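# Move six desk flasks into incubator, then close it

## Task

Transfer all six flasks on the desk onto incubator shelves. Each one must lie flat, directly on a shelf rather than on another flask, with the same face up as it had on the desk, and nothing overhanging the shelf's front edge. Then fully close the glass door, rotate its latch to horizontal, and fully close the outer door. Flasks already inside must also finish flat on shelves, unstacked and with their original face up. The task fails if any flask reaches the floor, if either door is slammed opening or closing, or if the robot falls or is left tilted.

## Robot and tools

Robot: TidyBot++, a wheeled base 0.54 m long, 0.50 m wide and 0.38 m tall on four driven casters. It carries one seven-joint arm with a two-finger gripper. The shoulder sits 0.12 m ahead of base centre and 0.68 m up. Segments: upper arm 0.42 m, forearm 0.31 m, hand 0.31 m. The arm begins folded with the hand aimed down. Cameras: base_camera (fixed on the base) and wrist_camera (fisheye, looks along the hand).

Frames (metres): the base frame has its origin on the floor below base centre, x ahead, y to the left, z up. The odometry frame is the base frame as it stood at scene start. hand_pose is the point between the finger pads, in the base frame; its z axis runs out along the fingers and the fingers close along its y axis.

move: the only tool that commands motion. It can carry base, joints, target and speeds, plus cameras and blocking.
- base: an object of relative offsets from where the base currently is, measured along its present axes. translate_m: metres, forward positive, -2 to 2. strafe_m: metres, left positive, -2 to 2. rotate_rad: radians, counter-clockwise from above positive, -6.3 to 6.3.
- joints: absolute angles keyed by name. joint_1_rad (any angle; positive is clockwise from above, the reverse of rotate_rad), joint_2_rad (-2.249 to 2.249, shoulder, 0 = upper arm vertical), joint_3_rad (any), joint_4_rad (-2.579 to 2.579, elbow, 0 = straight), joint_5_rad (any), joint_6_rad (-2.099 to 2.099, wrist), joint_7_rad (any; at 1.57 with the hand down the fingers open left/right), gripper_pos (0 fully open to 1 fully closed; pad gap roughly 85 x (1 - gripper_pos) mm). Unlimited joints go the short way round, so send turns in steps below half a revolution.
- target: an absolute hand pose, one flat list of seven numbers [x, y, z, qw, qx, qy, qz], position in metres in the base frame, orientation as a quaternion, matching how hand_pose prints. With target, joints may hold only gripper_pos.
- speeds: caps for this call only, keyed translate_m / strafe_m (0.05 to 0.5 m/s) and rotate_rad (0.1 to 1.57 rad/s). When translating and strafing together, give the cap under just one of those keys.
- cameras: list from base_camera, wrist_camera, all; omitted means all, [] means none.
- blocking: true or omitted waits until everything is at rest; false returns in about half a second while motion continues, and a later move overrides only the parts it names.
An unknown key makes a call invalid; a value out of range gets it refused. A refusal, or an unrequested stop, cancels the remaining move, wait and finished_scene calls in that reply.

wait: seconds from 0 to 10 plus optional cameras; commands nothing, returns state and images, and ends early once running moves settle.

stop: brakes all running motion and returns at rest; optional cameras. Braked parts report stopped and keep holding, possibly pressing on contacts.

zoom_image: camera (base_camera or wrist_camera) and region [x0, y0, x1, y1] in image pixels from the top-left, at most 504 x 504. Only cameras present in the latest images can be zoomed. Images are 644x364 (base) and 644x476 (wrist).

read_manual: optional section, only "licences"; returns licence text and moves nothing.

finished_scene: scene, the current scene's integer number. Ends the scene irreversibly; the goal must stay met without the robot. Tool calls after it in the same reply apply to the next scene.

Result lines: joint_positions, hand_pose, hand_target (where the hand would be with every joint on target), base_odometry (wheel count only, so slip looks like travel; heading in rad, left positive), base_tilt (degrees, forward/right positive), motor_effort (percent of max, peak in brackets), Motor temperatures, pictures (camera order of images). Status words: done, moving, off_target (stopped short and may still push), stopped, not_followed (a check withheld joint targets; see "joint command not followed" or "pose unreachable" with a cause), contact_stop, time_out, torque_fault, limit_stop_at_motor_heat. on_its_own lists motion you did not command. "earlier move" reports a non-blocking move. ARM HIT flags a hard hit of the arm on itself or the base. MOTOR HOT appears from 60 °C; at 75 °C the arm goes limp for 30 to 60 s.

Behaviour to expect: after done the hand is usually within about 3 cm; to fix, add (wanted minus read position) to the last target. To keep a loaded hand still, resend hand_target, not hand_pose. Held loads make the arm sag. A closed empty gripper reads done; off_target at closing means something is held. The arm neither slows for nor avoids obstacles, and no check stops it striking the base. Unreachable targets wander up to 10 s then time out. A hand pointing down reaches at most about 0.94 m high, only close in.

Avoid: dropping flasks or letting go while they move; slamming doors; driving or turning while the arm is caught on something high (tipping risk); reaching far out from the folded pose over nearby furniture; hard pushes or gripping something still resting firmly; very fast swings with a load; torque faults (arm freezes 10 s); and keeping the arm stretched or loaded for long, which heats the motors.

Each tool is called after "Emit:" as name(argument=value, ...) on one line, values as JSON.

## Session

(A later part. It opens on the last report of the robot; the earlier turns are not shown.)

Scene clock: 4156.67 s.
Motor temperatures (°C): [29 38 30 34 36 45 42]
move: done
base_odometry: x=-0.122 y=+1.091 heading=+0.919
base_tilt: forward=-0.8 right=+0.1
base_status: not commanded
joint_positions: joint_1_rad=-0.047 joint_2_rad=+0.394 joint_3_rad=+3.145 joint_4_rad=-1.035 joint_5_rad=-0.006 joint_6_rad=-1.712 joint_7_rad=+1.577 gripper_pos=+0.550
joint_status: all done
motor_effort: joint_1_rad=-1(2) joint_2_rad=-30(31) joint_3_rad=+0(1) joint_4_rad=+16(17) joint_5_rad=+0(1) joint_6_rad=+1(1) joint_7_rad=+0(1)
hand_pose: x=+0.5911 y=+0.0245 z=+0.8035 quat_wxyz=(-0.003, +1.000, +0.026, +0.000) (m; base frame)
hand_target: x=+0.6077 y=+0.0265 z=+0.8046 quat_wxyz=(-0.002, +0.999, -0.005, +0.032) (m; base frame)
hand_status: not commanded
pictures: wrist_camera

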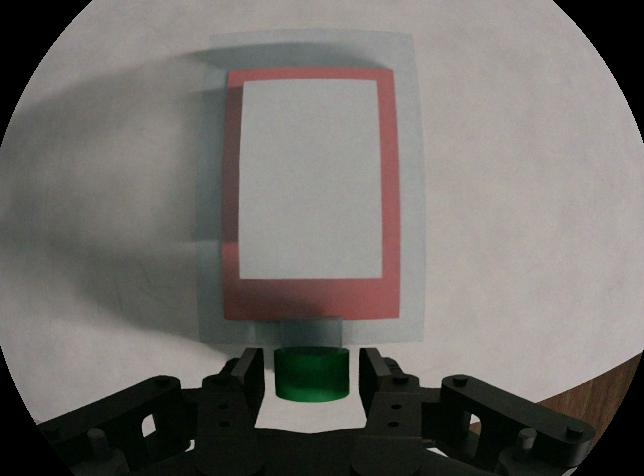

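Emit:
move(joints={"joint_1_rad": -0.05, "joint_2_rad": 0.117, "joint_3_rad": 3.14, "joint_4_rad": -1.466, "joint_5_rad": 0.0, "joint_6_rad": -1.128, "joint_7_rad": 1.51, "gripper_pos": 0.55}, cameras=[])

Emit:
move(joints={"joint_1_rad": -0.05, "joint_2_rad": -0.091, "joint_3_rad": 3.14, "joint_4_rad": -1.857, "joint_5_rad": 0.0, "joint_6_rad": -0.596, "joint_7_rad": 1.51, "gripper_pos": 0.55}, cameras=["wrist_camera"])

Emit:
move(joints={"joint_1_rad": -0.05, "joint_2_rad": -0.189, "joint_3_rad": 3.14, "joint_4_rad": -2.224, "joint_5_rad": 0.0, "joint_6_rad": 0.02, "joint_7_rad": 1.51, "gripper_pos": 0.55}, cameras=["wrist_camera"])

Scene clock: 4203.87 s.
Motor temperatures (°C): [29 38 30 34 36 45 42]
move: done
base_odometry: x=-0.122 y=+1.091 heading=+0.919
base_tilt: forward=-0.8 right=+0.2
base_status: not commanded
joint_positions: joint_1_rad=-0.047 joint_2_rad=+0.132 joint_3_rad=+3.145 joint_4_rad=-1.455 joint_5_rad=-0.006 joint_6_rad=-1.204 joint_7_rad=+1.577 gripper_pos=+0.550
joint_status: all done
motor_effort: joint_1_rad=-1(2) joint_2_rad=-23(32) joint_3_rad=-1(1) joint_4_rad=+19(19) joint_5_rad=+0(1) joint_6_rad=+3(4) joint_7_rad=+0(1)
hand_pose: x=+0.5951 y=+0.0243 z=+0.8017 quat_wxyz=(-0.006, +0.984, +0.024, +0.175) (m; base frame)
hand_target: x=+0.6117 y=+0.0268 z=+0.8130 quat_wxyz=(-0.012, +0.977, -0.005, +0.213) (m; base frame)
hand_status: not commanded
pictures: none
No camera images: "cameras" was empty.

Scene clock: 4205.80 s.
Motor temperatures (°C): [29 38 30 34 36 45 42]
move: done
base_odometry: x=-0.122 y=+1.091 heading=+0.919
base_tilt: forward=-0.8 right=+0.2
base_status: not commanded
joint_positions: joint_1_rad=-0.047 joint_2_rad=-0.075 joint_3_rad=+3.145 joint_4_rad=-1.846 joint_5_rad=-0.006 joint_6_rad=-0.671 joint_7_rad=+1.577 gripper_pos=+0.550
joint_status: all done
motor_effort: joint_1_rad=-1(2) joint_2_rad=-17(24) joint_3_rad=+0(1) joint_4_rad=+19(21) joint_5_rad=+0(1) joint_6_rad=+6(6) joint_7_rad=+1(1)
hand_pose: x=+0.5956 y=+0.0236 z=+0.8006 quat_wxyz=(-0.009, +0.939, +0.022, +0.343) (m; base frame)
hand_target: x=+0.6073 y=+0.0266 z=+0.8185 quat_wxyz=(-0.021, +0.925, -0.004, +0.379) (m; base frame)
hand_status: not commanded
pictures: wrist_camera

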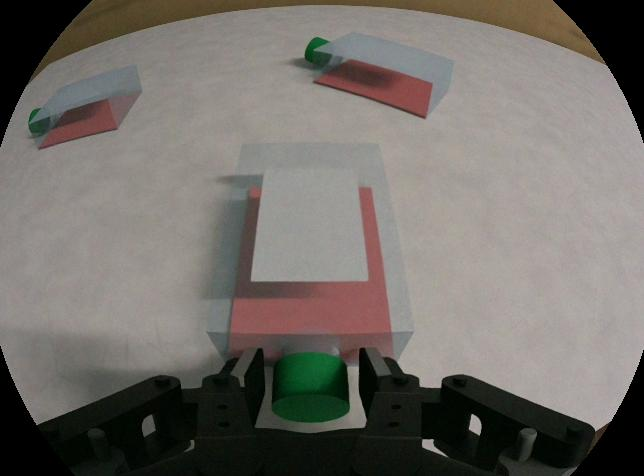

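Scene clock: 4207.70 s.
Motor temperatures (°C): [29 38 30 34 36 45 42]
move: done
base_odometry: x=-0.122 y=+1.091 heading=+0.919
base_tilt: forward=-0.8 right=+0.1
base_status: not commanded
joint_positions: joint_1_rad=-0.047 joint_2_rad=-0.171 joint_3_rad=+3.145 joint_4_rad=-2.214 joint_5_rad=-0.006 joint_6_rad=-0.055 joint_7_rad=+1.577 gripper_pos=+0.550
joint_status: all done
motor_effort: joint_1_rad=-1(3) joint_2_rad=-13(17) joint_3_rad=+0(2) joint_4_rad=+19(21) joint_5_rad=+0(1) joint_6_rad=+8(8) joint_7_rad=+0(2)
hand_pose: x=+0.5961 y=+0.0225 z=+0.7970 quat_wxyz=(-0.011, +0.867, +0.019, +0.499) (m; base frame)
hand_target: x=+0.6014 y=+0.0263 z=+0.8206 quat_wxyz=(-0.030, +0.845, -0.004, +0.533) (m; base frame)
hand_status: not commanded
pictures: wrist_camera

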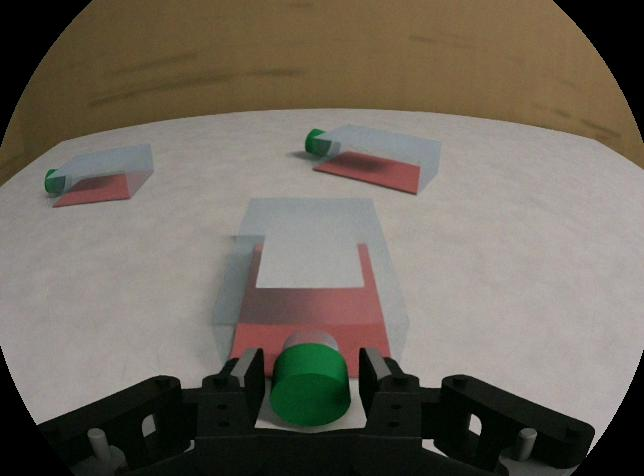

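Emit:
move(joints={"gripper_pos": 0.82}, cameras=["wrist_camera"])

Emit:
move(joints={"joint_1_rad": -0.05, "joint_2_rad": -0.228, "joint_3_rad": 3.14, "joint_4_rad": -2.108, "joint_5_rad": 0.0, "joint_6_rad": -0.255, "joint_7_rad": 1.51, "gripper_pos": 0.88}, cameras=["wrist_camera"])

Scene clock: 4216.03 s.
Motor temperatures (°C): [29 38 30 34 36 45 42]
move: off_target
base_odometry: x=-0.122 y=+1.091 heading=+0.919
base_tilt: forward=-0.8 right=+0.2
base_status: not commanded
joint_positions: joint_1_rad=-0.047 joint_2_rad=-0.171 joint_3_rad=+3.145 joint_4_rad=-2.214 joint_5_rad=-0.006 joint_6_rad=-0.052 joint_7_rad=+1.577 gripper_pos=+0.687
joint_status: gripper_pos off_target (ended at +0.687, target +0.820)
motor_effort: joint_1_rad=-1(2) joint_2_rad=-13(14) joint_3_rad=-1(1) joint_4_rad=+19(20) joint_5_rad=+0(0) joint_6_rad=+8(8) joint_7_rad=+1(1)
hand_pose: x=+0.5964 y=+0.0225 z=+0.7980 quat_wxyz=(-0.011, +0.866, +0.019, +0.500) (m; base frame)
hand_target: x=+0.6014 y=+0.0263 z=+0.8206 quat_wxyz=(-0.030, +0.845, -0.004, +0.533) (m; base frame)
hand_status: not commanded
pictures: wrist_camera

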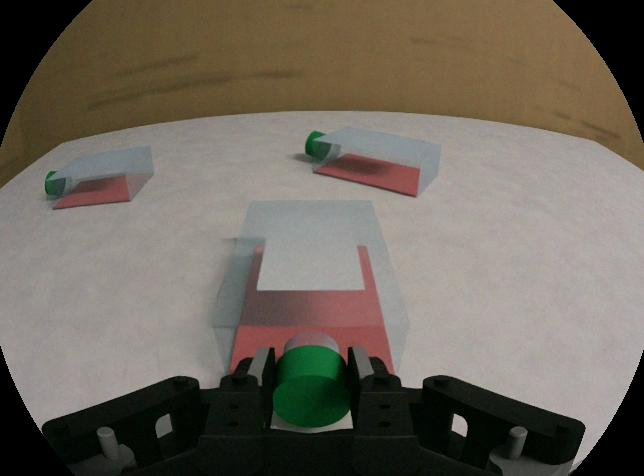

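Scene clock: 4217.03 s.
Motor temperatures (°C): [29 38 30 34 36 45 42]
move: off_target
base_odometry: x=-0.122 y=+1.091 heading=+0.919
base_tilt: forward=-0.8 right=+0.2
base_status: not commanded
joint_positions: joint_1_rad=-0.047 joint_2_rad=-0.210 joint_3_rad=+3.145 joint_4_rad=-2.127 joint_5_rad=-0.006 joint_6_rad=-0.195 joint_7_rad=+1.577 gripper_pos=+0.687
joint_status: gripper_pos off_target (ended at +0.687, target +0.880); the others done
motor_effort: joint_1_rad=-1(2) joint_2_rad=-13(15) joint_3_rad=+0(1) joint_4_rad=+20(21) joint_5_rad=+0(1) joint_6_rad=+8(9) joint_7_rad=+1(1)
hand_pose: x=+0.5934 y=+0.0226 z=+0.8263 quat_wxyz=(-0.012, +0.870, +0.019, +0.492) (m; base frame)
hand_target: x=+0.5857 y=+0.0255 z=+0.8296 quat_wxyz=(-0.027, +0.876, -0.004, +0.482) (m; base frame)
hand_status: not commanded
pictures: wrist_camera

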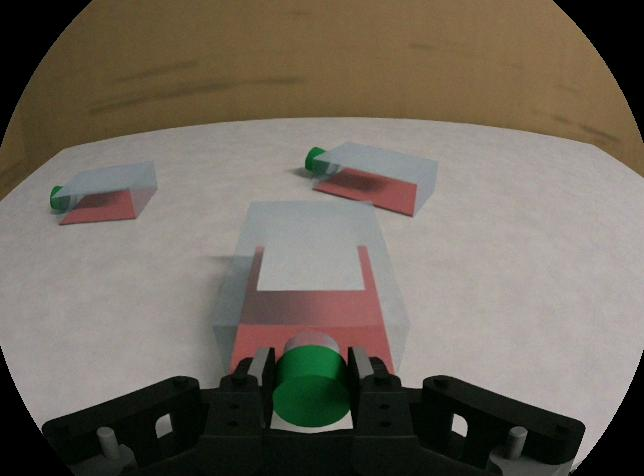

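Emit:
move(base={"translate_m": -0.25}, speeds={"translate_m": 0.3}, joints={"joint_1_rad": -0.05, "joint_2_rad": -0.459, "joint_3_rad": 3.14, "joint_4_rad": -2.075, "joint_5_rad": 0.0, "joint_6_rad": -0.52, "joint_7_rad": 1.51, "gripper_pos": 0.88}, cameras=["wrist_camera"])

Scene clock: 4248.47 s.
Motor temperatures (°C): [29 38 30 34 36 45 42]
move: off_target
base_odometry: x=-0.274 y=+0.893 heading=+0.919
base_tilt: forward=-0.8 right=+0.1
base_status: done
joint_positions: joint_1_rad=-0.047 joint_2_rad=-0.457 joint_3_rad=+3.145 joint_4_rad=-2.097 joint_5_rad=-0.006 joint_6_rad=-0.452 joint_7_rad=+1.577 gripper_pos=+0.687
joint_status: gripper_pos off_target (ended at +0.687, target +0.880); the others done
motor_effort: joint_1_rad=-1(3) joint_2_rad=-5(16) joint_3_rad=+0(2) joint_4_rad=+22(22) joint_5_rad=+0(1) joint_6_rad=+8(9) joint_7_rad=+1(1)
hand_pose: x=+0.5164 y=+0.0196 z=+0.8828 quat_wxyz=(-0.013, +0.865, +0.020, +0.501) (m; base frame)
hand_target: x=+0.5089 y=+0.0216 z=+0.8781 quat_wxyz=(-0.027, +0.876, -0.004, +0.481) (m; base frame)
hand_status: not commanded
pictures: wrist_camera

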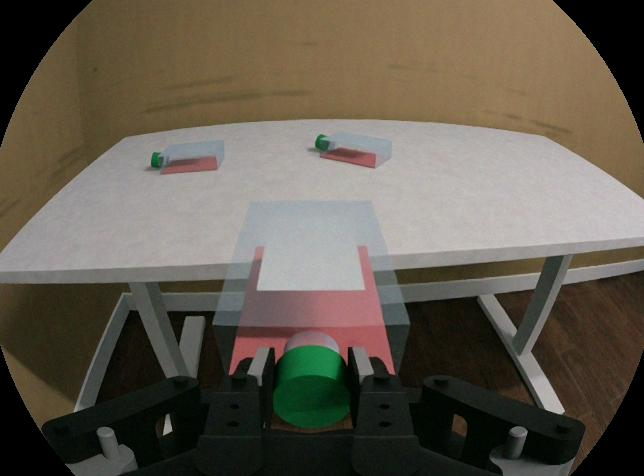

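Emit:
move(base={"translate_m": -0.389, "strafe_m": -1.044, "rotate_rad": -1.522}, speeds={"translate_m": 0.35, "rotate_rad": 0.8})

Scene clock: 4265.43 s.
Motor temperatures (°C): [29 37 30 34 36 45 42]
move: done
base_odometry: x=+0.319 y=-0.050 heading=-0.604
base_tilt: forward=-0.8 right=+0.2
base_status: done
joint_positions: joint_1_rad=-0.047 joint_2_rad=-0.456 joint_3_rad=+3.143 joint_4_rad=-2.097 joint_5_rad=-0.006 joint_6_rad=-0.454 joint_7_rad=+1.577 gripper_pos=+0.687
joint_status: not commanded
motor_effort: joint_1_rad=-1(2) joint_2_rad=-5(8) joint_3_rad=+0(3) joint_4_rad=+22(22) joint_5_rad=+0(1) joint_6_rad=+8(9) joint_7_rad=+1(1)
hand_pose: x=+0.5164 y=+0.0203 z=+0.8820 quat_wxyz=(-0.013, +0.866, +0.021, +0.500) (m; base frame)
hand_target: x=+0.5089 y=+0.0216 z=+0.8781 quat_wxyz=(-0.027, +0.876, -0.004, +0.481) (m; base frame)
hand_status: not commanded
pictures: base_camera, wrist_camera

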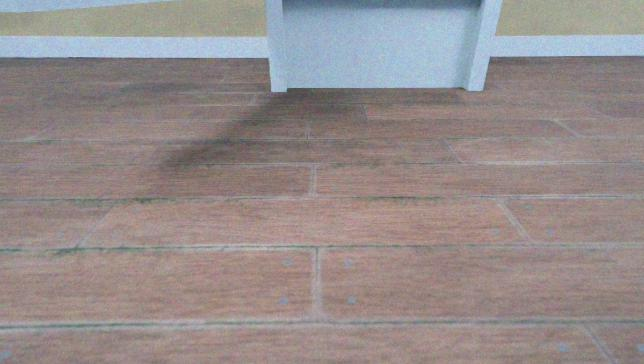

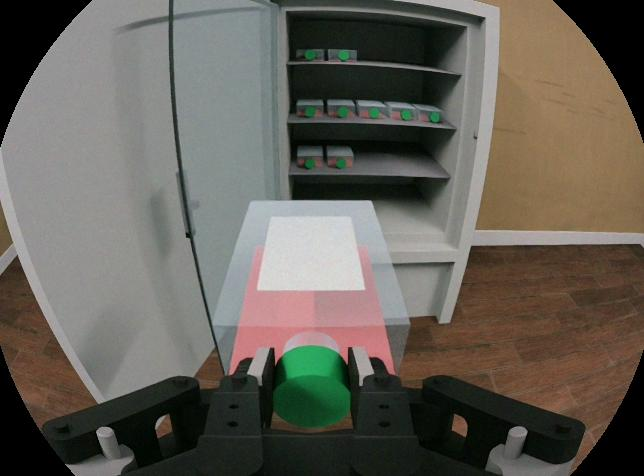

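Emit:
move(base={"translate_m": 0.609, "strafe_m": -0.162}, speeds={"translate_m": 0.3})

Emit:
move(joints={"joint_1_rad": -0.05, "joint_2_rad": 0.19, "joint_3_rad": 3.14, "joint_4_rad": -2.477, "joint_5_rad": 0.0, "joint_6_rad": 0.62, "joint_7_rad": 1.51, "gripper_pos": 0.88})

Emit:
zoom_image(camera="base_camera", region=[80, 100, 560, 240])

Scene clock: 4289.90 s.
Motor temperatures (°C): [29 37 30 34 36 45 42]
move: done
base_odometry: x=+0.728 y=-0.530 heading=-0.605
base_tilt: forward=-0.8 right=+0.1
base_status: done
joint_positions: joint_1_rad=-0.047 joint_2_rad=-0.455 joint_3_rad=+3.143 joint_4_rad=-2.096 joint_5_rad=-0.006 joint_6_rad=-0.456 joint_7_rad=+1.577 gripper_pos=+0.687
joint_status: not commanded
motor_effort: joint_1_rad=+0(2) joint_2_rad=-6(9) joint_3_rad=+0(1) joint_4_rad=+22(23) joint_5_rad=+0(1) joint_6_rad=+8(9) joint_7_rad=+0(1)
hand_pose: x=+0.5164 y=+0.0203 z=+0.8812 quat_wxyz=(-0.013, +0.866, +0.021, +0.499) (m; base frame)
hand_target: x=+0.5089 y=+0.0216 z=+0.8781 quat_wxyz=(-0.027, +0.876, -0.004, +0.481) (m; base frame)
hand_status: not commanded
pictures: base_camera, wrist_camera

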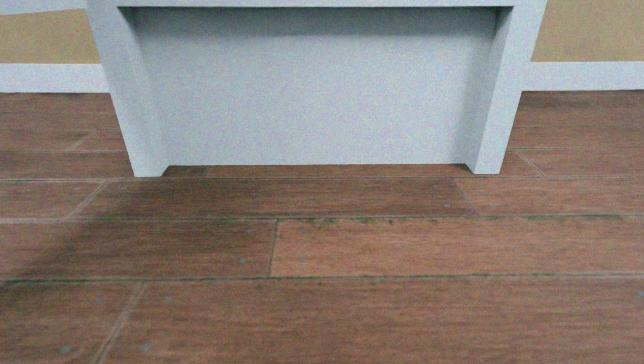

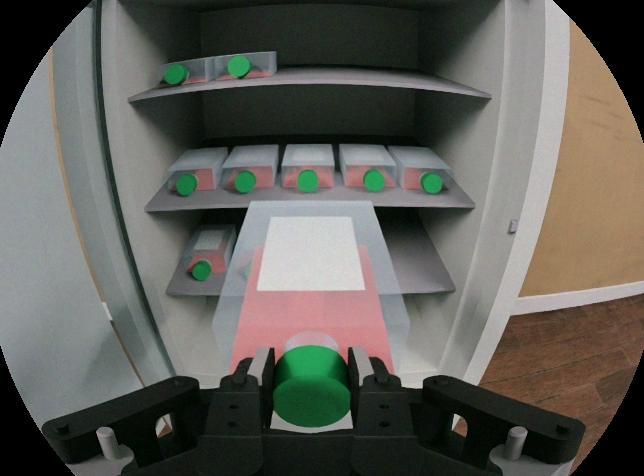

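Scene clock: 4292.20 s.
Motor temperatures (°C): [29 37 30 34 36 45 42]
move: off_target
base_odometry: x=+0.728 y=-0.530 heading=-0.605
base_tilt: forward=-0.8 right=+0.1
base_status: not commanded
joint_positions: joint_1_rad=-0.047 joint_2_rad=+0.181 joint_3_rad=+3.143 joint_4_rad=-2.467 joint_5_rad=-0.006 joint_6_rad=+0.540 joint_7_rad=+1.577 gripper_pos=+0.687
joint_status: gripper_pos off_target (ended at +0.687, target +0.880); the others done
motor_effort: joint_1_rad=-1(3) joint_2_rad=-20(21) joint_3_rad=+0(2) joint_4_rad=+12(23) joint_5_rad=+0(2) joint_6_rad=+9(9) joint_7_rad=+1(2)
hand_pose: x=+0.6105 y=+0.0228 z=+0.6594 quat_wxyz=(-0.009, +0.869, +0.019, +0.494) (m; base frame)
hand_target: x=+0.6180 y=+0.0271 z=+0.6727 quat_wxyz=(-0.029, +0.854, -0.004, +0.520) (m; base frame)
hand_status: not commanded
pictures: base_camera, wrist_camera

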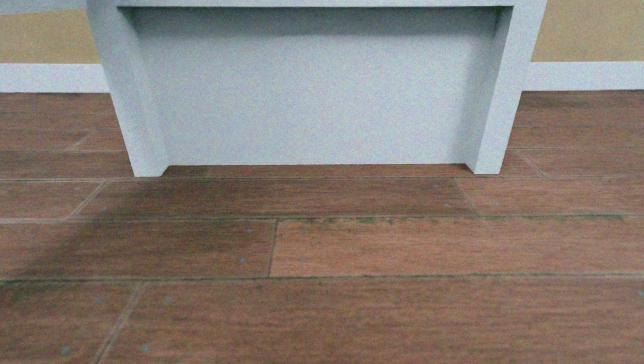

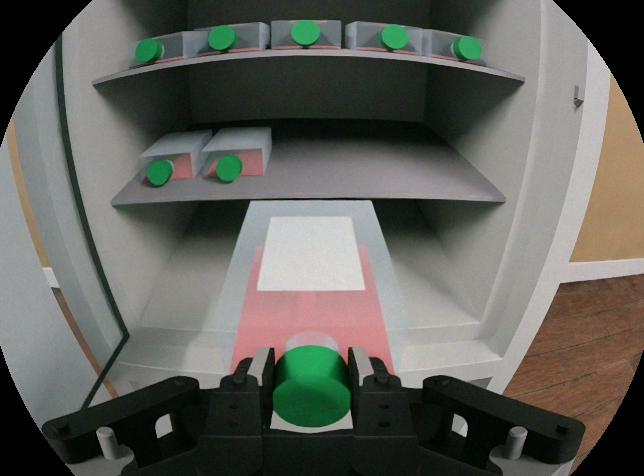

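Scaled by 1.050.

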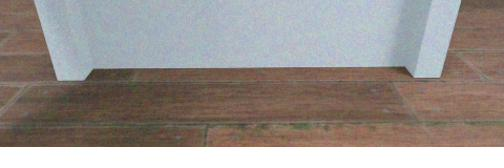

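Emit:
move(base={"rotate_rad": 0.016, "strafe_m": -0.002, "translate_m": 0.1}, speeds={"translate_m": 0.15, "rotate_rad": 0.2})

Emit:
zoom_image(camera="wrist_camera", region=[80, 60, 560, 340])

Scene clock: 4337.63 s.
Motor temperatures (°C): [29 37 30 34 36 45 42]
move: done
base_odometry: x=+0.810 y=-0.589 heading=-0.589
base_tilt: forward=-0.8 right=+0.1
base_status: done
joint_positions: joint_1_rad=-0.048 joint_2_rad=+0.187 joint_3_rad=+3.143 joint_4_rad=-2.475 joint_5_rad=-0.006 joint_6_rad=+0.546 joint_7_rad=+1.577 gripper_pos=+0.687
joint_status: not commanded
motor_effort: joint_1_rad=-1(4) joint_2_rad=-20(22) joint_3_rad=+0(2) joint_4_rad=+13(14) joint_5_rad=+0(1) joint_6_rad=+8(9) joint_7_rad=+0(1)
hand_pose: x=+0.6078 y=+0.0229 z=+0.6548 quat_wxyz=(-0.010, +0.871, +0.020, +0.491) (m; base frame)
hand_target: x=+0.6180 y=+0.0271 z=+0.6727 quat_wxyz=(-0.029, +0.854, -0.004, +0.520) (m; base frame)
hand_status: not commanded
pictures: base_camera, wrist_camera

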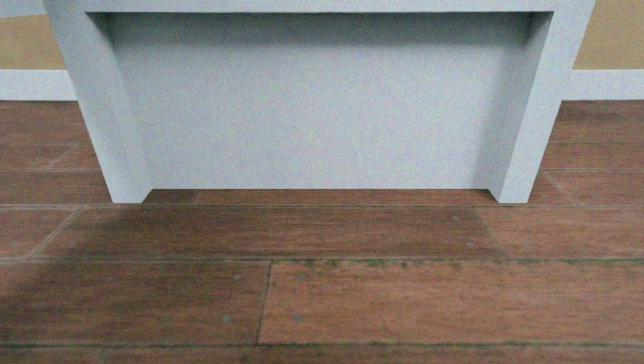

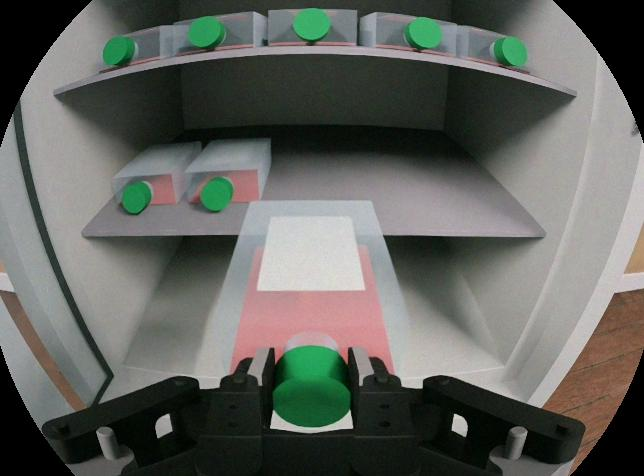

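Scaled by 1.050.

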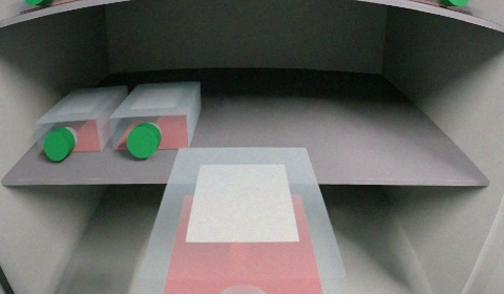

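Emit:
move(base={"translate_m": 0.13, "strafe_m": 0.013}, speeds={"translate_m": 0.12})

Emit:
zoom_image(camera="wrist_camera", region=[80, 60, 560, 340])

Scene clock: 4385.10 s.
Motor temperatures (°C): [29 37 30 34 36 45 42]
move: done
base_odometry: x=+0.925 y=-0.650 heading=-0.589
base_tilt: forward=-0.8 right=+0.1
base_status: done
joint_positions: joint_1_rad=-0.048 joint_2_rad=+0.189 joint_3_rad=+3.143 joint_4_rad=-2.477 joint_5_rad=-0.006 joint_6_rad=+0.547 joint_7_rad=+1.577 gripper_pos=+0.687
joint_status: not commanded
motor_effort: joint_1_rad=-2(3) joint_2_rad=-20(22) joint_3_rad=+0(1) joint_4_rad=+12(14) joint_5_rad=+1(1) joint_6_rad=+8(9) joint_7_rad=+0(1)
hand_pose: x=+0.6071 y=+0.0228 z=+0.6534 quat_wxyz=(-0.009, +0.872, +0.020, +0.489) (m; base frame)
hand_target: x=+0.6180 y=+0.0271 z=+0.6727 quat_wxyz=(-0.029, +0.854, -0.004, +0.520) (m; base frame)
hand_status: not commanded
pictures: base_camera, wrist_camera

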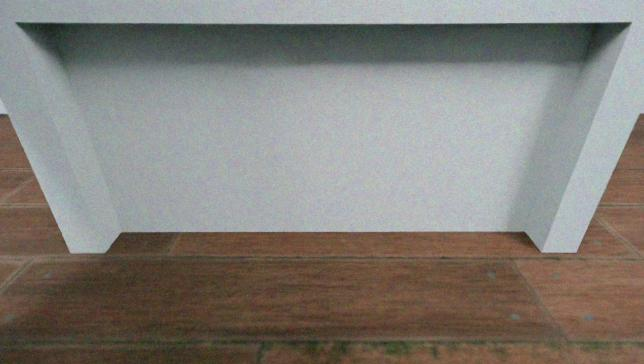

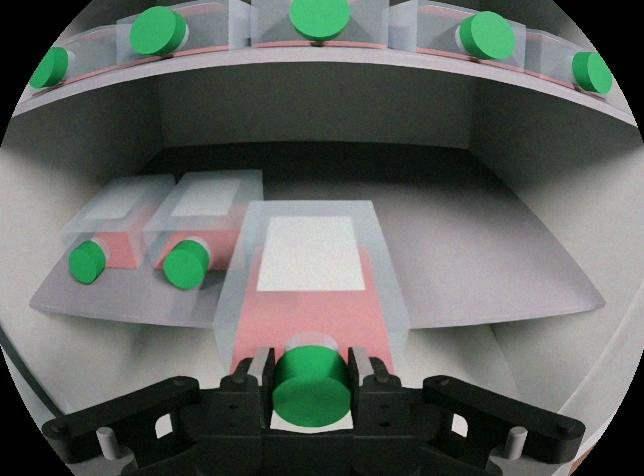

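Scaled by 1.050.

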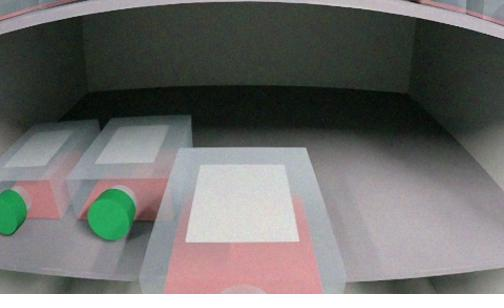

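Emit:
move(base={"translate_m": 0.125, "strafe_m": 0.006}, speeds={"translate_m": 0.1})

Emit:
zoom_image(camera="wrist_camera", region=[80, 60, 560, 400])

Scene clock: 4400.70 s.
Motor temperatures (°C): [29 37 30 34 36 45 42]
move: done
base_odometry: x=+1.033 y=-0.715 heading=-0.589
base_tilt: forward=-0.8 right=+0.1
base_status: done
joint_positions: joint_1_rad=-0.048 joint_2_rad=+0.190 joint_3_rad=+3.143 joint_4_rad=-2.479 joint_5_rad=-0.006 joint_6_rad=+0.548 joint_7_rad=+1.577 gripper_pos=+0.687
joint_status: not commanded
motor_effort: joint_1_rad=-1(2) joint_2_rad=-20(21) joint_3_rad=+0(2) joint_4_rad=+13(14) joint_5_rad=+0(1) joint_6_rad=+8(9) joint_7_rad=+1(1)
hand_pose: x=+0.6066 y=+0.0228 z=+0.6526 quat_wxyz=(-0.009, +0.872, +0.020, +0.489) (m; base frame)
hand_target: x=+0.6180 y=+0.0271 z=+0.6727 quat_wxyz=(-0.029, +0.854, -0.004, +0.520) (m; base frame)
hand_status: not commanded
pictures: base_camera, wrist_camera

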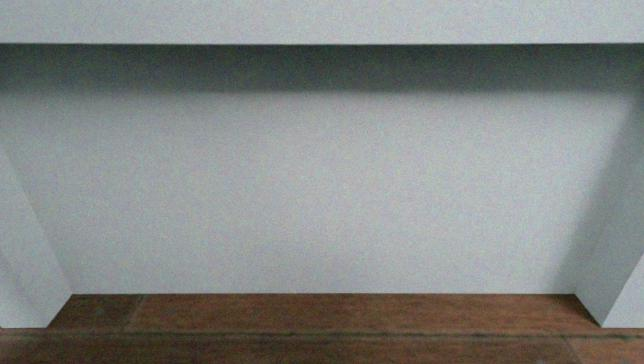

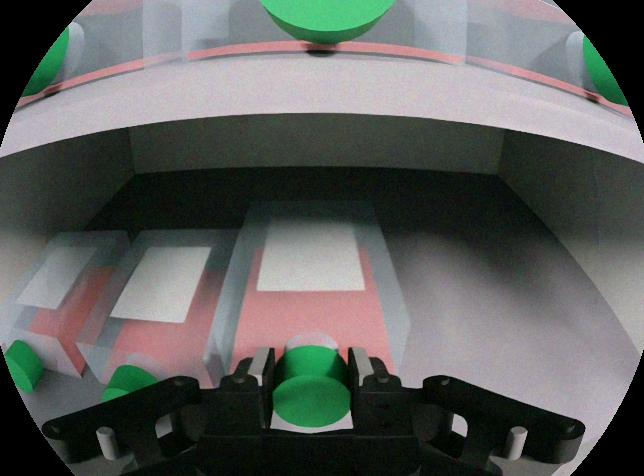

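Scaled by 1.050.

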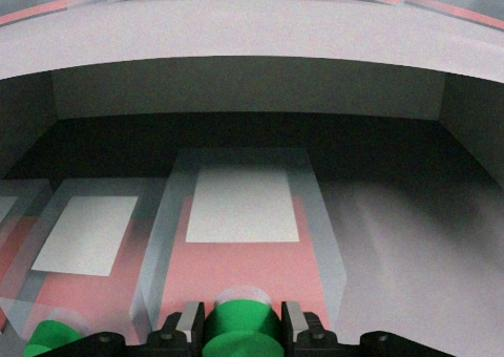

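Emit:
move(joints={"joint_1_rad": -0.05, "joint_2_rad": 0.265, "joint_3_rad": 3.14, "joint_4_rad": -2.508, "joint_5_rad": 0.0, "joint_6_rad": 0.725, "joint_7_rad": 1.51, "gripper_pos": 0.88}, cameras=["wrist_camera"])

Scene clock: 4418.43 s.
Motor temperatures (°C): [29 37 30 34 36 45 42]
move: off_target
base_odometry: x=+1.033 y=-0.715 heading=-0.589
base_tilt: forward=-0.8 right=+0.2
base_status: not commanded
joint_positions: joint_1_rad=-0.048 joint_2_rad=+0.259 joint_3_rad=+3.143 joint_4_rad=-2.500 joint_5_rad=-0.006 joint_6_rad=+0.650 joint_7_rad=+1.577 gripper_pos=+0.687
joint_status: gripper_pos off_target (ended at +0.687, target +0.880); the others done
motor_effort: joint_1_rad=-1(2) joint_2_rad=-21(23) joint_3_rad=-1(1) joint_4_rad=+12(13) joint_5_rad=+0(2) joint_6_rad=+9(9) joint_7_rad=+1(2)
hand_pose: x=+0.6106 y=+0.0228 z=+0.6369 quat_wxyz=(-0.009, +0.870, +0.020, +0.493) (m; base frame)
hand_target: x=+0.6182 y=+0.0271 z=+0.6517 quat_wxyz=(-0.029, +0.854, -0.004, +0.519) (m; base frame)
hand_status: not commanded
pictures: wrist_camera

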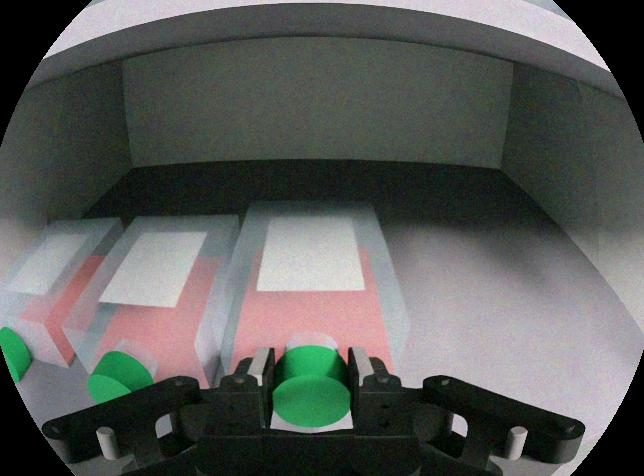

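Emit:
move(joints={"joint_1_rad": -0.05, "joint_2_rad": 0.292, "joint_3_rad": 3.14, "joint_4_rad": -2.528, "joint_5_rad": 0.0, "joint_6_rad": 0.765, "joint_7_rad": 1.51, "gripper_pos": 0.88}, cameras=[])

Emit:
move(joints={"joint_1_rad": -0.05, "joint_2_rad": 0.304, "joint_3_rad": 3.14, "joint_4_rad": -2.536, "joint_5_rad": 0.0, "joint_6_rad": 0.783, "joint_7_rad": 1.51, "gripper_pos": 0.88}, cameras=["wrist_camera"])

Scene clock: 4427.03 s.
Motor temperatures (°C): [29 37 30 34 36 45 42]
move: off_target
base_odometry: x=+1.033 y=-0.715 heading=-0.589
base_tilt: forward=-0.8 right=+0.1
base_status: not commanded
joint_positions: joint_1_rad=-0.048 joint_2_rad=+0.283 joint_3_rad=+3.143 joint_4_rad=-2.521 joint_5_rad=-0.006 joint_6_rad=+0.694 joint_7_rad=+1.577 gripper_pos=+0.687
joint_status: gripper_pos off_target (ended at +0.687, target +0.880); the others done
motor_effort: joint_1_rad=-1(2) joint_2_rad=-21(22) joint_3_rad=-1(1) joint_4_rad=+10(11) joint_5_rad=+0(1) joint_6_rad=+8(9) joint_7_rad=+0(2)
hand_pose: x=+0.6071 y=+0.0226 z=+0.6290 quat_wxyz=(-0.009, +0.870, +0.020, +0.493) (m; base frame)
hand_target: x=+0.6143 y=+0.0269 z=+0.6416 quat_wxyz=(-0.029, +0.856, -0.004, +0.516) (m; base frame)
hand_status: not commanded
pictures: none
No camera images: "cameras" was empty.

Scene clock: 4427.60 s.
Motor temperatures (°C): [29 37 30 34 36 45 42]
move: off_target
base_odometry: x=+1.033 y=-0.715 heading=-0.589
base_tilt: forward=-0.8 right=+0.1
base_status: not commanded
joint_positions: joint_1_rad=-0.048 joint_2_rad=+0.293 joint_3_rad=+3.143 joint_4_rad=-2.528 joint_5_rad=-0.006 joint_6_rad=+0.711 joint_7_rad=+1.577 gripper_pos=+0.687
joint_status: gripper_pos off_target (ended at +0.687, target +0.880); the others done
motor_effort: joint_1_rad=-1(2) joint_2_rad=-20(22) joint_3_rad=+0(1) joint_4_rad=+10(11) joint_5_rad=+0(1) joint_6_rad=+8(9) joint_7_rad=+1(1)
hand_pose: x=+0.6064 y=+0.0225 z=+0.6266 quat_wxyz=(-0.009, +0.870, +0.020, +0.493) (m; base frame)
hand_target: x=+0.6128 y=+0.0268 z=+0.6376 quat_wxyz=(-0.029, +0.857, -0.004, +0.515) (m; base frame)
hand_status: not commanded
pictures: wrist_camera

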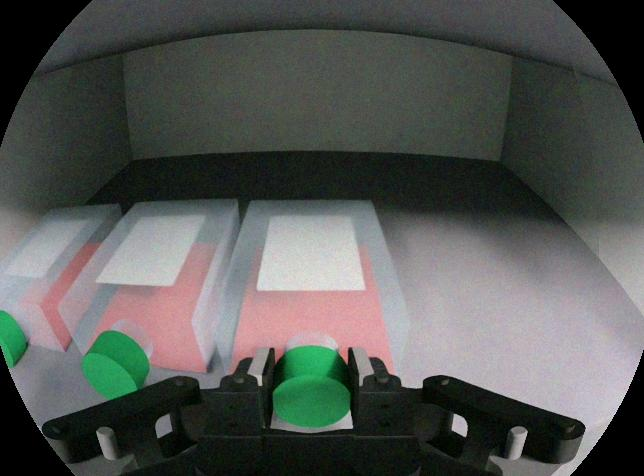

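Emit:
move(joints={"joint_1_rad": -0.05, "joint_2_rad": 0.312, "joint_3_rad": 3.14, "joint_4_rad": -2.542, "joint_5_rad": 0.0, "joint_6_rad": 0.797, "joint_7_rad": 1.51, "gripper_pos": 0.88}, cameras=[])

Emit:
move(joints={"joint_1_rad": -0.05, "joint_2_rad": 0.322, "joint_3_rad": 3.14, "joint_4_rad": -2.548, "joint_5_rad": 0.0, "joint_6_rad": 0.81, "joint_7_rad": 1.51, "gripper_pos": 0.88}, cameras=["wrist_camera"])

Scene clock: 4440.93 s.
Motor temperatures (°C): [29 37 30 34 36 45 42]
move: off_target
base_odometry: x=+1.033 y=-0.715 heading=-0.589
base_tilt: forward=-0.8 right=+0.2
base_status: not commanded
joint_positions: joint_1_rad=-0.048 joint_2_rad=+0.299 joint_3_rad=+3.143 joint_4_rad=-2.533 joint_5_rad=-0.006 joint_6_rad=+0.726 joint_7_rad=+1.577 gripper_pos=+0.687
joint_status: gripper_pos off_target (ended at +0.687, target +0.880); the others done
motor_effort: joint_1_rad=-1(2) joint_2_rad=-20(21) joint_3_rad=-1(2) joint_4_rad=+9(11) joint_5_rad=+0(1) joint_6_rad=+8(9) joint_7_rad=+1(1)
hand_pose: x=+0.6061 y=+0.0225 z=+0.6257 quat_wxyz=(-0.009, +0.869, +0.020, +0.495) (m; base frame)
hand_target: x=+0.6118 y=+0.0268 z=+0.6354 quat_wxyz=(-0.029, +0.857, -0.004, +0.515) (m; base frame)
hand_status: not commanded
pictures: none
No camera images: "cameras" was empty.

Scene clock: 4441.47 s.
Motor temperatures (°C): [29 37 30 34 36 45 42]
move: off_target
base_odometry: x=+1.033 y=-0.715 heading=-0.589
base_tilt: forward=-0.8 right=+0.1
base_status: not commanded
joint_positions: joint_1_rad=-0.048 joint_2_rad=+0.306 joint_3_rad=+3.143 joint_4_rad=-2.537 joint_5_rad=-0.006 joint_6_rad=+0.742 joint_7_rad=+1.577 gripper_pos=+0.687
joint_status: gripper_pos off_target (ended at +0.687, target +0.880); the others done
motor_effort: joint_1_rad=-1(2) joint_2_rad=-20(21) joint_3_rad=-1(1) joint_4_rad=+9(10) joint_5_rad=+0(1) joint_6_rad=+8(8) joint_7_rad=+1(1)
hand_pose: x=+0.6062 y=+0.0225 z=+0.6248 quat_wxyz=(-0.009, +0.868, +0.020, +0.497) (m; base frame)
hand_target: x=+0.6105 y=+0.0267 z=+0.6318 quat_wxyz=(-0.029, +0.857, -0.004, +0.514) (m; base frame)
hand_status: not commanded
pictures: wrist_camera

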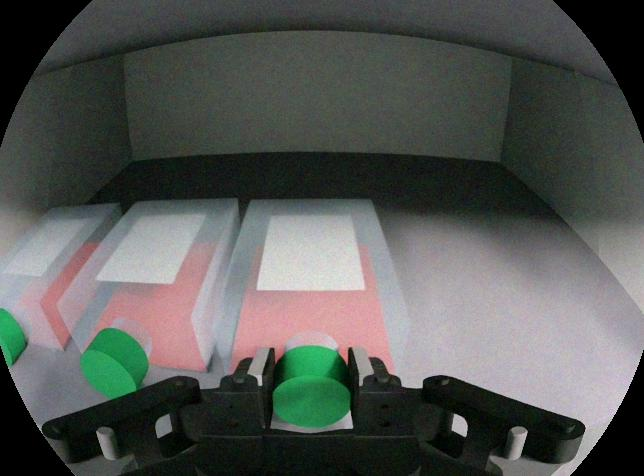

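Emit:
move(joints={"joint_1_rad": -0.05, "joint_2_rad": 0.312, "joint_3_rad": 3.14, "joint_4_rad": -2.542, "joint_5_rad": 0.0, "joint_6_rad": 0.80, "joint_7_rad": 1.51, "gripper_pos": 0.82}, cameras=[])

Emit:
move(joints={"gripper_pos": 0.5}, cameras=["wrist_camera"])

Scene clock: 4451.20 s.
Motor temperatures (°C): [29 37 30 34 36 45 42]
move: off_target
base_odometry: x=+1.033 y=-0.715 heading=-0.589
base_tilt: forward=-0.8 right=+0.1
base_status: not commanded
joint_positions: joint_1_rad=-0.048 joint_2_rad=+0.306 joint_3_rad=+3.143 joint_4_rad=-2.537 joint_5_rad=-0.006 joint_6_rad=+0.742 joint_7_rad=+1.577 gripper_pos=+0.687
joint_status: gripper_pos off_target (ended at +0.687, target +0.820); the others done
motor_effort: joint_1_rad=-1(1) joint_2_rad=-20(21) joint_3_rad=-1(1) joint_4_rad=+10(10) joint_5_rad=+0(0) joint_6_rad=+7(8) joint_7_rad=+1(1)
hand_pose: x=+0.6062 y=+0.0225 z=+0.6248 quat_wxyz=(-0.009, +0.868, +0.020, +0.497) (m; base frame)
hand_target: x=+0.6122 y=+0.0268 z=+0.6362 quat_wxyz=(-0.029, +0.856, -0.004, +0.517) (m; base frame)
hand_status: not commanded
pictures: none
No camera images: "cameras" was empty.

Scene clock: 4451.90 s.
Motor temperatures (°C): [29 37 30 34 36 45 42]
move: done
base_odometry: x=+1.033 y=-0.715 heading=-0.589
base_tilt: forward=-0.8 right=+0.1
base_status: not commanded
joint_positions: joint_1_rad=-0.048 joint_2_rad=+0.306 joint_3_rad=+3.143 joint_4_rad=-2.537 joint_5_rad=-0.006 joint_6_rad=+0.742 joint_7_rad=+1.577 gripper_pos=+0.500
joint_status: all done
motor_effort: joint_1_rad=-1(2) joint_2_rad=-21(21) joint_3_rad=+0(1) joint_4_rad=+9(10) joint_5_rad=+0(1) joint_6_rad=+7(8) joint_7_rad=+0(1)
hand_pose: x=+0.6062 y=+0.0225 z=+0.6248 quat_wxyz=(-0.009, +0.868, +0.020, +0.497) (m; base frame)
hand_target: x=+0.6122 y=+0.0268 z=+0.6362 quat_wxyz=(-0.029, +0.856, -0.004, +0.517) (m; base frame)
hand_status: not commanded
pictures: wrist_camera

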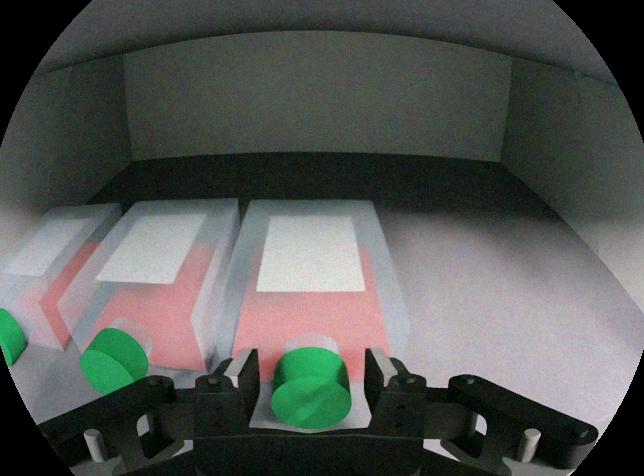

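Emit:
move(base={"translate_m": -0.12, "strafe_m": -0.006}, speeds={"translate_m": 0.12}, cameras=["wrist_camera"])

Emit:
move(base={"translate_m": -0.2}, speeds={"translate_m": 0.3}, cameras=["wrist_camera"])

Scene clock: 4460.60 s.
Motor temperatures (°C): [29 37 30 34 36 45 42]
move: done
base_odometry: x=+0.929 y=-0.653 heading=-0.589
base_tilt: forward=-0.8 right=+0.1
base_status: done
joint_positions: joint_1_rad=-0.048 joint_2_rad=+0.308 joint_3_rad=+3.143 joint_4_rad=-2.540 joint_5_rad=-0.006 joint_6_rad=+0.742 joint_7_rad=+1.577 gripper_pos=+0.500
joint_status: not commanded
motor_effort: joint_1_rad=-1(2) joint_2_rad=-21(22) joint_3_rad=-1(1) joint_4_rad=+9(10) joint_5_rad=+0(1) joint_6_rad=+8(8) joint_7_rad=+1(1)
hand_pose: x=+0.6050 y=+0.0224 z=+0.6234 quat_wxyz=(-0.009, +0.869, +0.020, +0.495) (m; base frame)
hand_target: x=+0.6122 y=+0.0268 z=+0.6362 quat_wxyz=(-0.029, +0.856, -0.004, +0.517) (m; base frame)
hand_status: not commanded
pictures: wrist_camera

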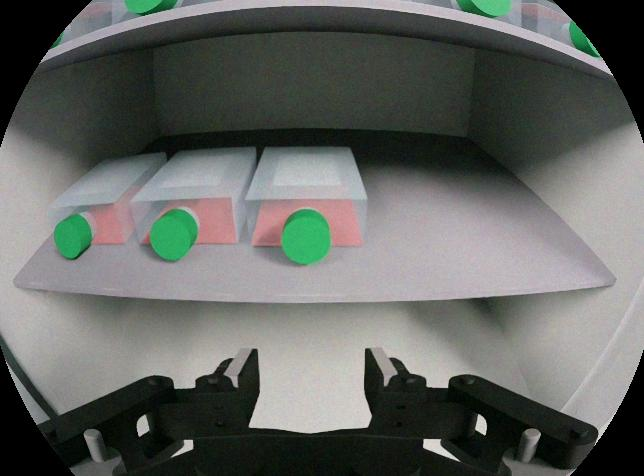

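Scene clock: 4462.13 s.
Motor temperatures (°C): [29 37 30 34 36 45 42]
move: done
base_odometry: x=+0.763 y=-0.541 heading=-0.589
base_tilt: forward=-0.8 right=+0.1
base_status: done
joint_positions: joint_1_rad=-0.048 joint_2_rad=+0.308 joint_3_rad=+3.143 joint_4_rad=-2.540 joint_5_rad=-0.006 joint_6_rad=+0.742 joint_7_rad=+1.577 gripper_pos=+0.500
joint_status: not commanded
motor_effort: joint_1_rad=-1(2) joint_2_rad=-21(23) joint_3_rad=+0(1) joint_4_rad=+9(11) joint_5_rad=+0(0) joint_6_rad=+7(8) joint_7_rad=+0(1)
hand_pose: x=+0.6045 y=+0.0224 z=+0.6226 quat_wxyz=(-0.009, +0.869, +0.020, +0.494) (m; base frame)
hand_target: x=+0.6122 y=+0.0268 z=+0.6362 quat_wxyz=(-0.029, +0.856, -0.004, +0.517) (m; base frame)
hand_status: not commanded
pictures: wrist_camera

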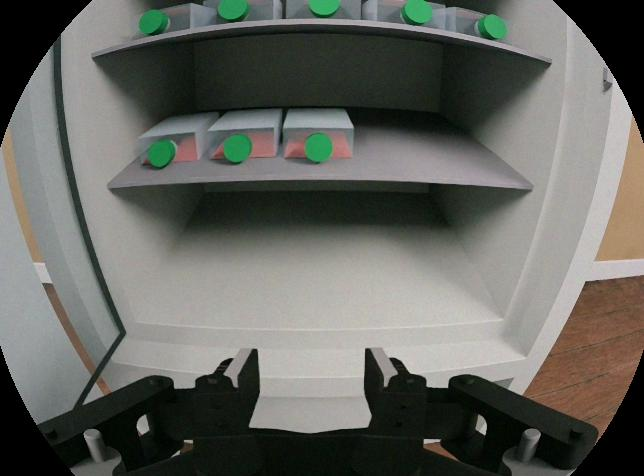

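Emit:
move(base={"translate_m": -0.38}, speeds={"translate_m": 0.35}, joints={"joint_1_rad": -0.05, "joint_2_rad": 0.217, "joint_3_rad": 3.14, "joint_4_rad": -0.966, "joint_5_rad": 0.0, "joint_6_rad": -2.03, "joint_7_rad": 0.3, "gripper_pos": 0.0}, cameras=["wrist_camera"])

Emit:
move(base={"translate_m": -1.235, "strafe_m": 1.107, "rotate_rad": 1.519}, speeds={"translate_m": 0.4, "rotate_rad": 0.8}, joints={"joint_7_rad": -0.76})

Scene clock: 4563.43 s.
Motor temperatures (°C): [29 37 30 33 36 45 42]
move: done
base_odometry: x=+0.447 y=-0.330 heading=-0.589
base_tilt: forward=-0.8 right=+0.1
base_status: done
joint_positions: joint_1_rad=-0.048 joint_2_rad=+0.230 joint_3_rad=+3.143 joint_4_rad=-0.983 joint_5_rad=-0.006 joint_6_rad=-1.955 joint_7_rad=+0.370 gripper_pos=+0.000
joint_status: all done
motor_effort: joint_1_rad=-1(2) joint_2_rad=-24(29) joint_3_rad=+0(2) joint_4_rad=+15(19) joint_5_rad=+0(2) joint_6_rad=+0(8) joint_7_rad=+0(2)
hand_pose: x=+0.5005 y=+0.0209 z=+0.8904 quat_wxyz=(+0.005, +0.839, -0.545, -0.012) (m; base frame)
hand_target: x=+0.4778 y=+0.0198 z=+0.9011 quat_wxyz=(+0.022, +0.819, -0.572, -0.028) (m; base frame)
hand_status: not commanded
pictures: wrist_camera

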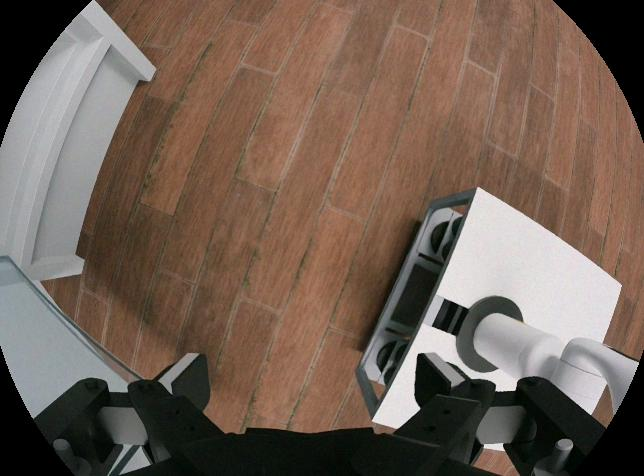

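Scene clock: 4568.73 s.
Motor temperatures (°C): [29 37 30 33 36 45 42]
move: done
base_odometry: x=+0.034 y=+1.277 heading=+0.931
base_tilt: forward=-0.8 right=+0.1
base_status: done
joint_positions: joint_1_rad=-0.047 joint_2_rad=+0.229 joint_3_rad=+3.143 joint_4_rad=-0.983 joint_5_rad=-0.006 joint_6_rad=-1.959 joint_7_rad=-0.692 gripper_pos=+0.000
joint_status: all done
motor_effort: joint_1_rad=-1(6) joint_2_rad=-23(26) joint_3_rad=+0(4) joint_4_rad=+15(16) joint_5_rad=+0(2) joint_6_rad=+0(1) joint_7_rad=+1(1)
hand_pose: x=+0.4993 y=+0.0204 z=+0.8907 quat_wxyz=(+0.012, +0.447, -0.895, -0.009) (m; base frame)
hand_target: x=+0.4778 y=+0.0198 z=+0.9011 quat_wxyz=(+0.033, +0.418, -0.908, -0.013) (m; base frame)
hand_status: not commanded
pictures: base_camera, wrist_camera

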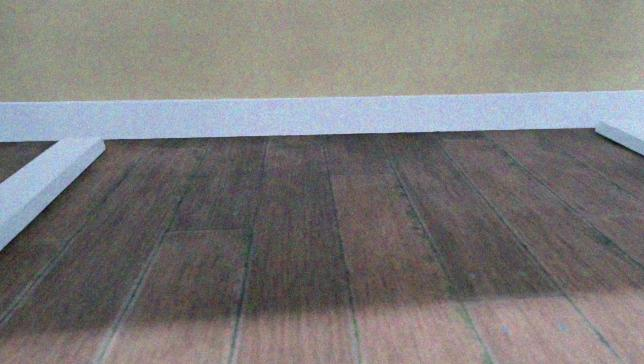

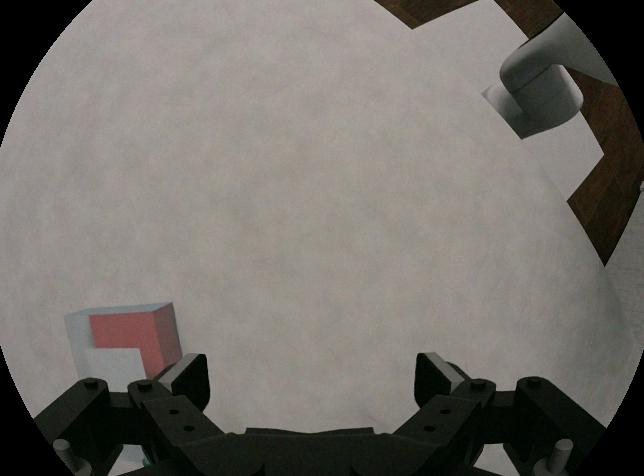

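Emit:
move(base={"translate_m": 0.08}, speeds={"translate_m": 0.15}, joints={"joint_1_rad": -0.05, "joint_2_rad": 0.535, "joint_3_rad": 3.14, "joint_4_rad": -0.574, "joint_5_rad": 0.0, "joint_6_rad": -2.085, "joint_7_rad": -0.76, "gripper_pos": 0.0}, cameras=["wrist_camera"])

Scene clock: 4596.93 s.
Motor temperatures (°C): [29 37 30 34 36 45 42]
move: off_target
base_odometry: x=+0.081 y=+1.340 heading=+0.931
base_tilt: forward=-0.9 right=+0.1
base_status: done
joint_positions: joint_1_rad=-0.041 joint_2_rad=+0.444 joint_3_rad=+3.143 joint_4_rad=-0.590 joint_5_rad=-0.006 joint_6_rad=-2.014 joint_7_rad=-0.692 gripper_pos=+0.000
joint_status: joint_2_rad off_target (ended at +0.444, target +0.535); the others done
motor_effort: joint_1_rad=-5(5) joint_2_rad=-13(35) joint_3_rad=-1(2) joint_4_rad=+15(19) joint_5_rad=+0(2) joint_6_rad=+1(5) joint_7_rad=+0(2)
hand_pose: x=+0.5986 y=+0.0222 z=+0.9127 quat_wxyz=(-0.044, +0.444, -0.895, +0.017) (m; base frame)
hand_target: x=+0.5979 y=+0.0258 z=+0.8730 quat_wxyz=(+0.024, +0.418, -0.908, -0.010) (m; base frame)
hand_status: not commanded
pictures: wrist_camera

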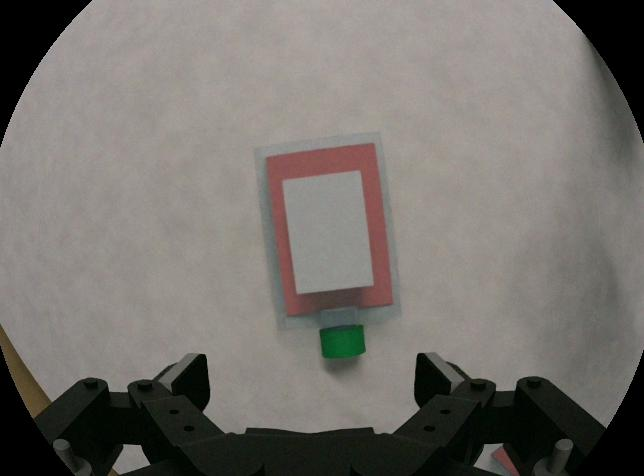

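Emit:
move(base={"translate_m": -0.035}, speeds={"translate_m": 0.1}, cameras=["wrist_camera"])

Scene clock: 4665.93 s.
Motor temperatures (°C): [29 37 30 34 36 45 42]
move: done
base_odometry: x=+0.060 y=+1.312 heading=+0.932
base_tilt: forward=-0.8 right=+0.1
base_status: done
joint_positions: joint_1_rad=-0.044 joint_2_rad=+0.544 joint_3_rad=+3.143 joint_4_rad=-0.584 joint_5_rad=-0.006 joint_6_rad=-2.021 joint_7_rad=-0.692 gripper_pos=+0.000
joint_status: not commanded
on_its_own: joint_2_rad moved +0.100 to your old target +0.535
motor_effort: joint_1_rad=-2(4) joint_2_rad=-34(39) joint_3_rad=-1(1) joint_4_rad=+15(17) joint_5_rad=+0(1) joint_6_rad=+0(1) joint_7_rad=+0(1)
hand_pose: x=+0.6181 y=+0.0246 z=+0.8652 quat_wxyz=(+0.002, +0.446, -0.895, -0.004) (m; base frame)
hand_target: x=+0.5979 y=+0.0258 z=+0.8730 quat_wxyz=(+0.024, +0.418, -0.908, -0.010) (m; base frame)
hand_status: not commanded
pictures: wrist_camera

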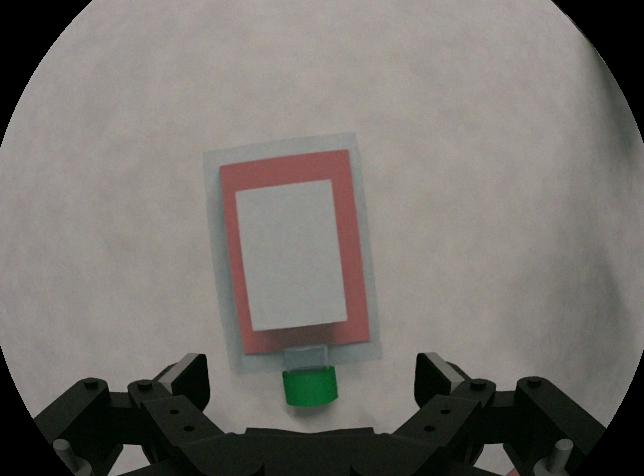

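Emit:
move(base={"strafe_m": 0.024}, speeds={"strafe_m": 0.1}, joints={"joint_1_rad": -0.05, "joint_2_rad": 0.598, "joint_3_rad": 3.14, "joint_4_rad": -0.56, "joint_5_rad": 0.0, "joint_6_rad": -1.99, "joint_7_rad": -0.484}, cameras=["wrist_camera"])

Scene clock: 4697.67 s.
Motor temperatures (°C): [29 37 30 34 36 45 42]
move: done
base_odometry: x=+0.041 y=+1.326 heading=+0.932
base_tilt: forward=-0.8 right=+0.1
base_status: done
joint_positions: joint_1_rad=-0.052 joint_2_rad=+0.593 joint_3_rad=+3.143 joint_4_rad=-0.574 joint_5_rad=-0.006 joint_6_rad=-2.011 joint_7_rad=-0.522 gripper_pos=+0.000
joint_status: all done
motor_effort: joint_1_rad=-1(4) joint_2_rad=-35(37) joint_3_rad=-1(1) joint_4_rad=+15(15) joint_5_rad=+0(2) joint_6_rad=+0(1) joint_7_rad=+0(2)
hand_pose: x=+0.6312 y=+0.0294 z=+0.8431 quat_wxyz=(+0.015, +0.524, -0.852, -0.011) (m; base frame)
hand_target: x=+0.6411 y=+0.0280 z=+0.8444 quat_wxyz=(+0.003, +0.539, -0.842, -0.002) (m; base frame)
hand_status: not commanded
pictures: wrist_camera

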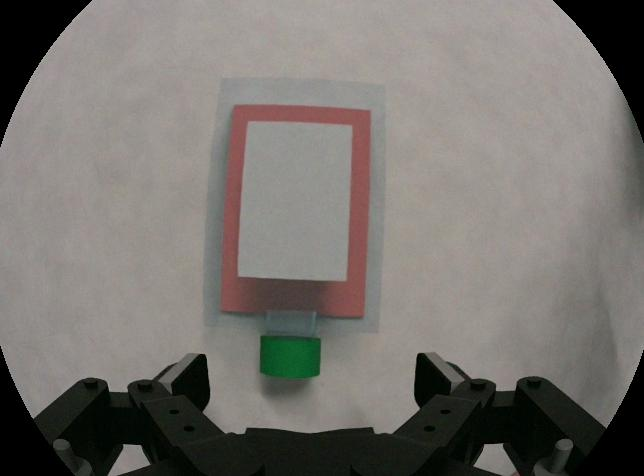

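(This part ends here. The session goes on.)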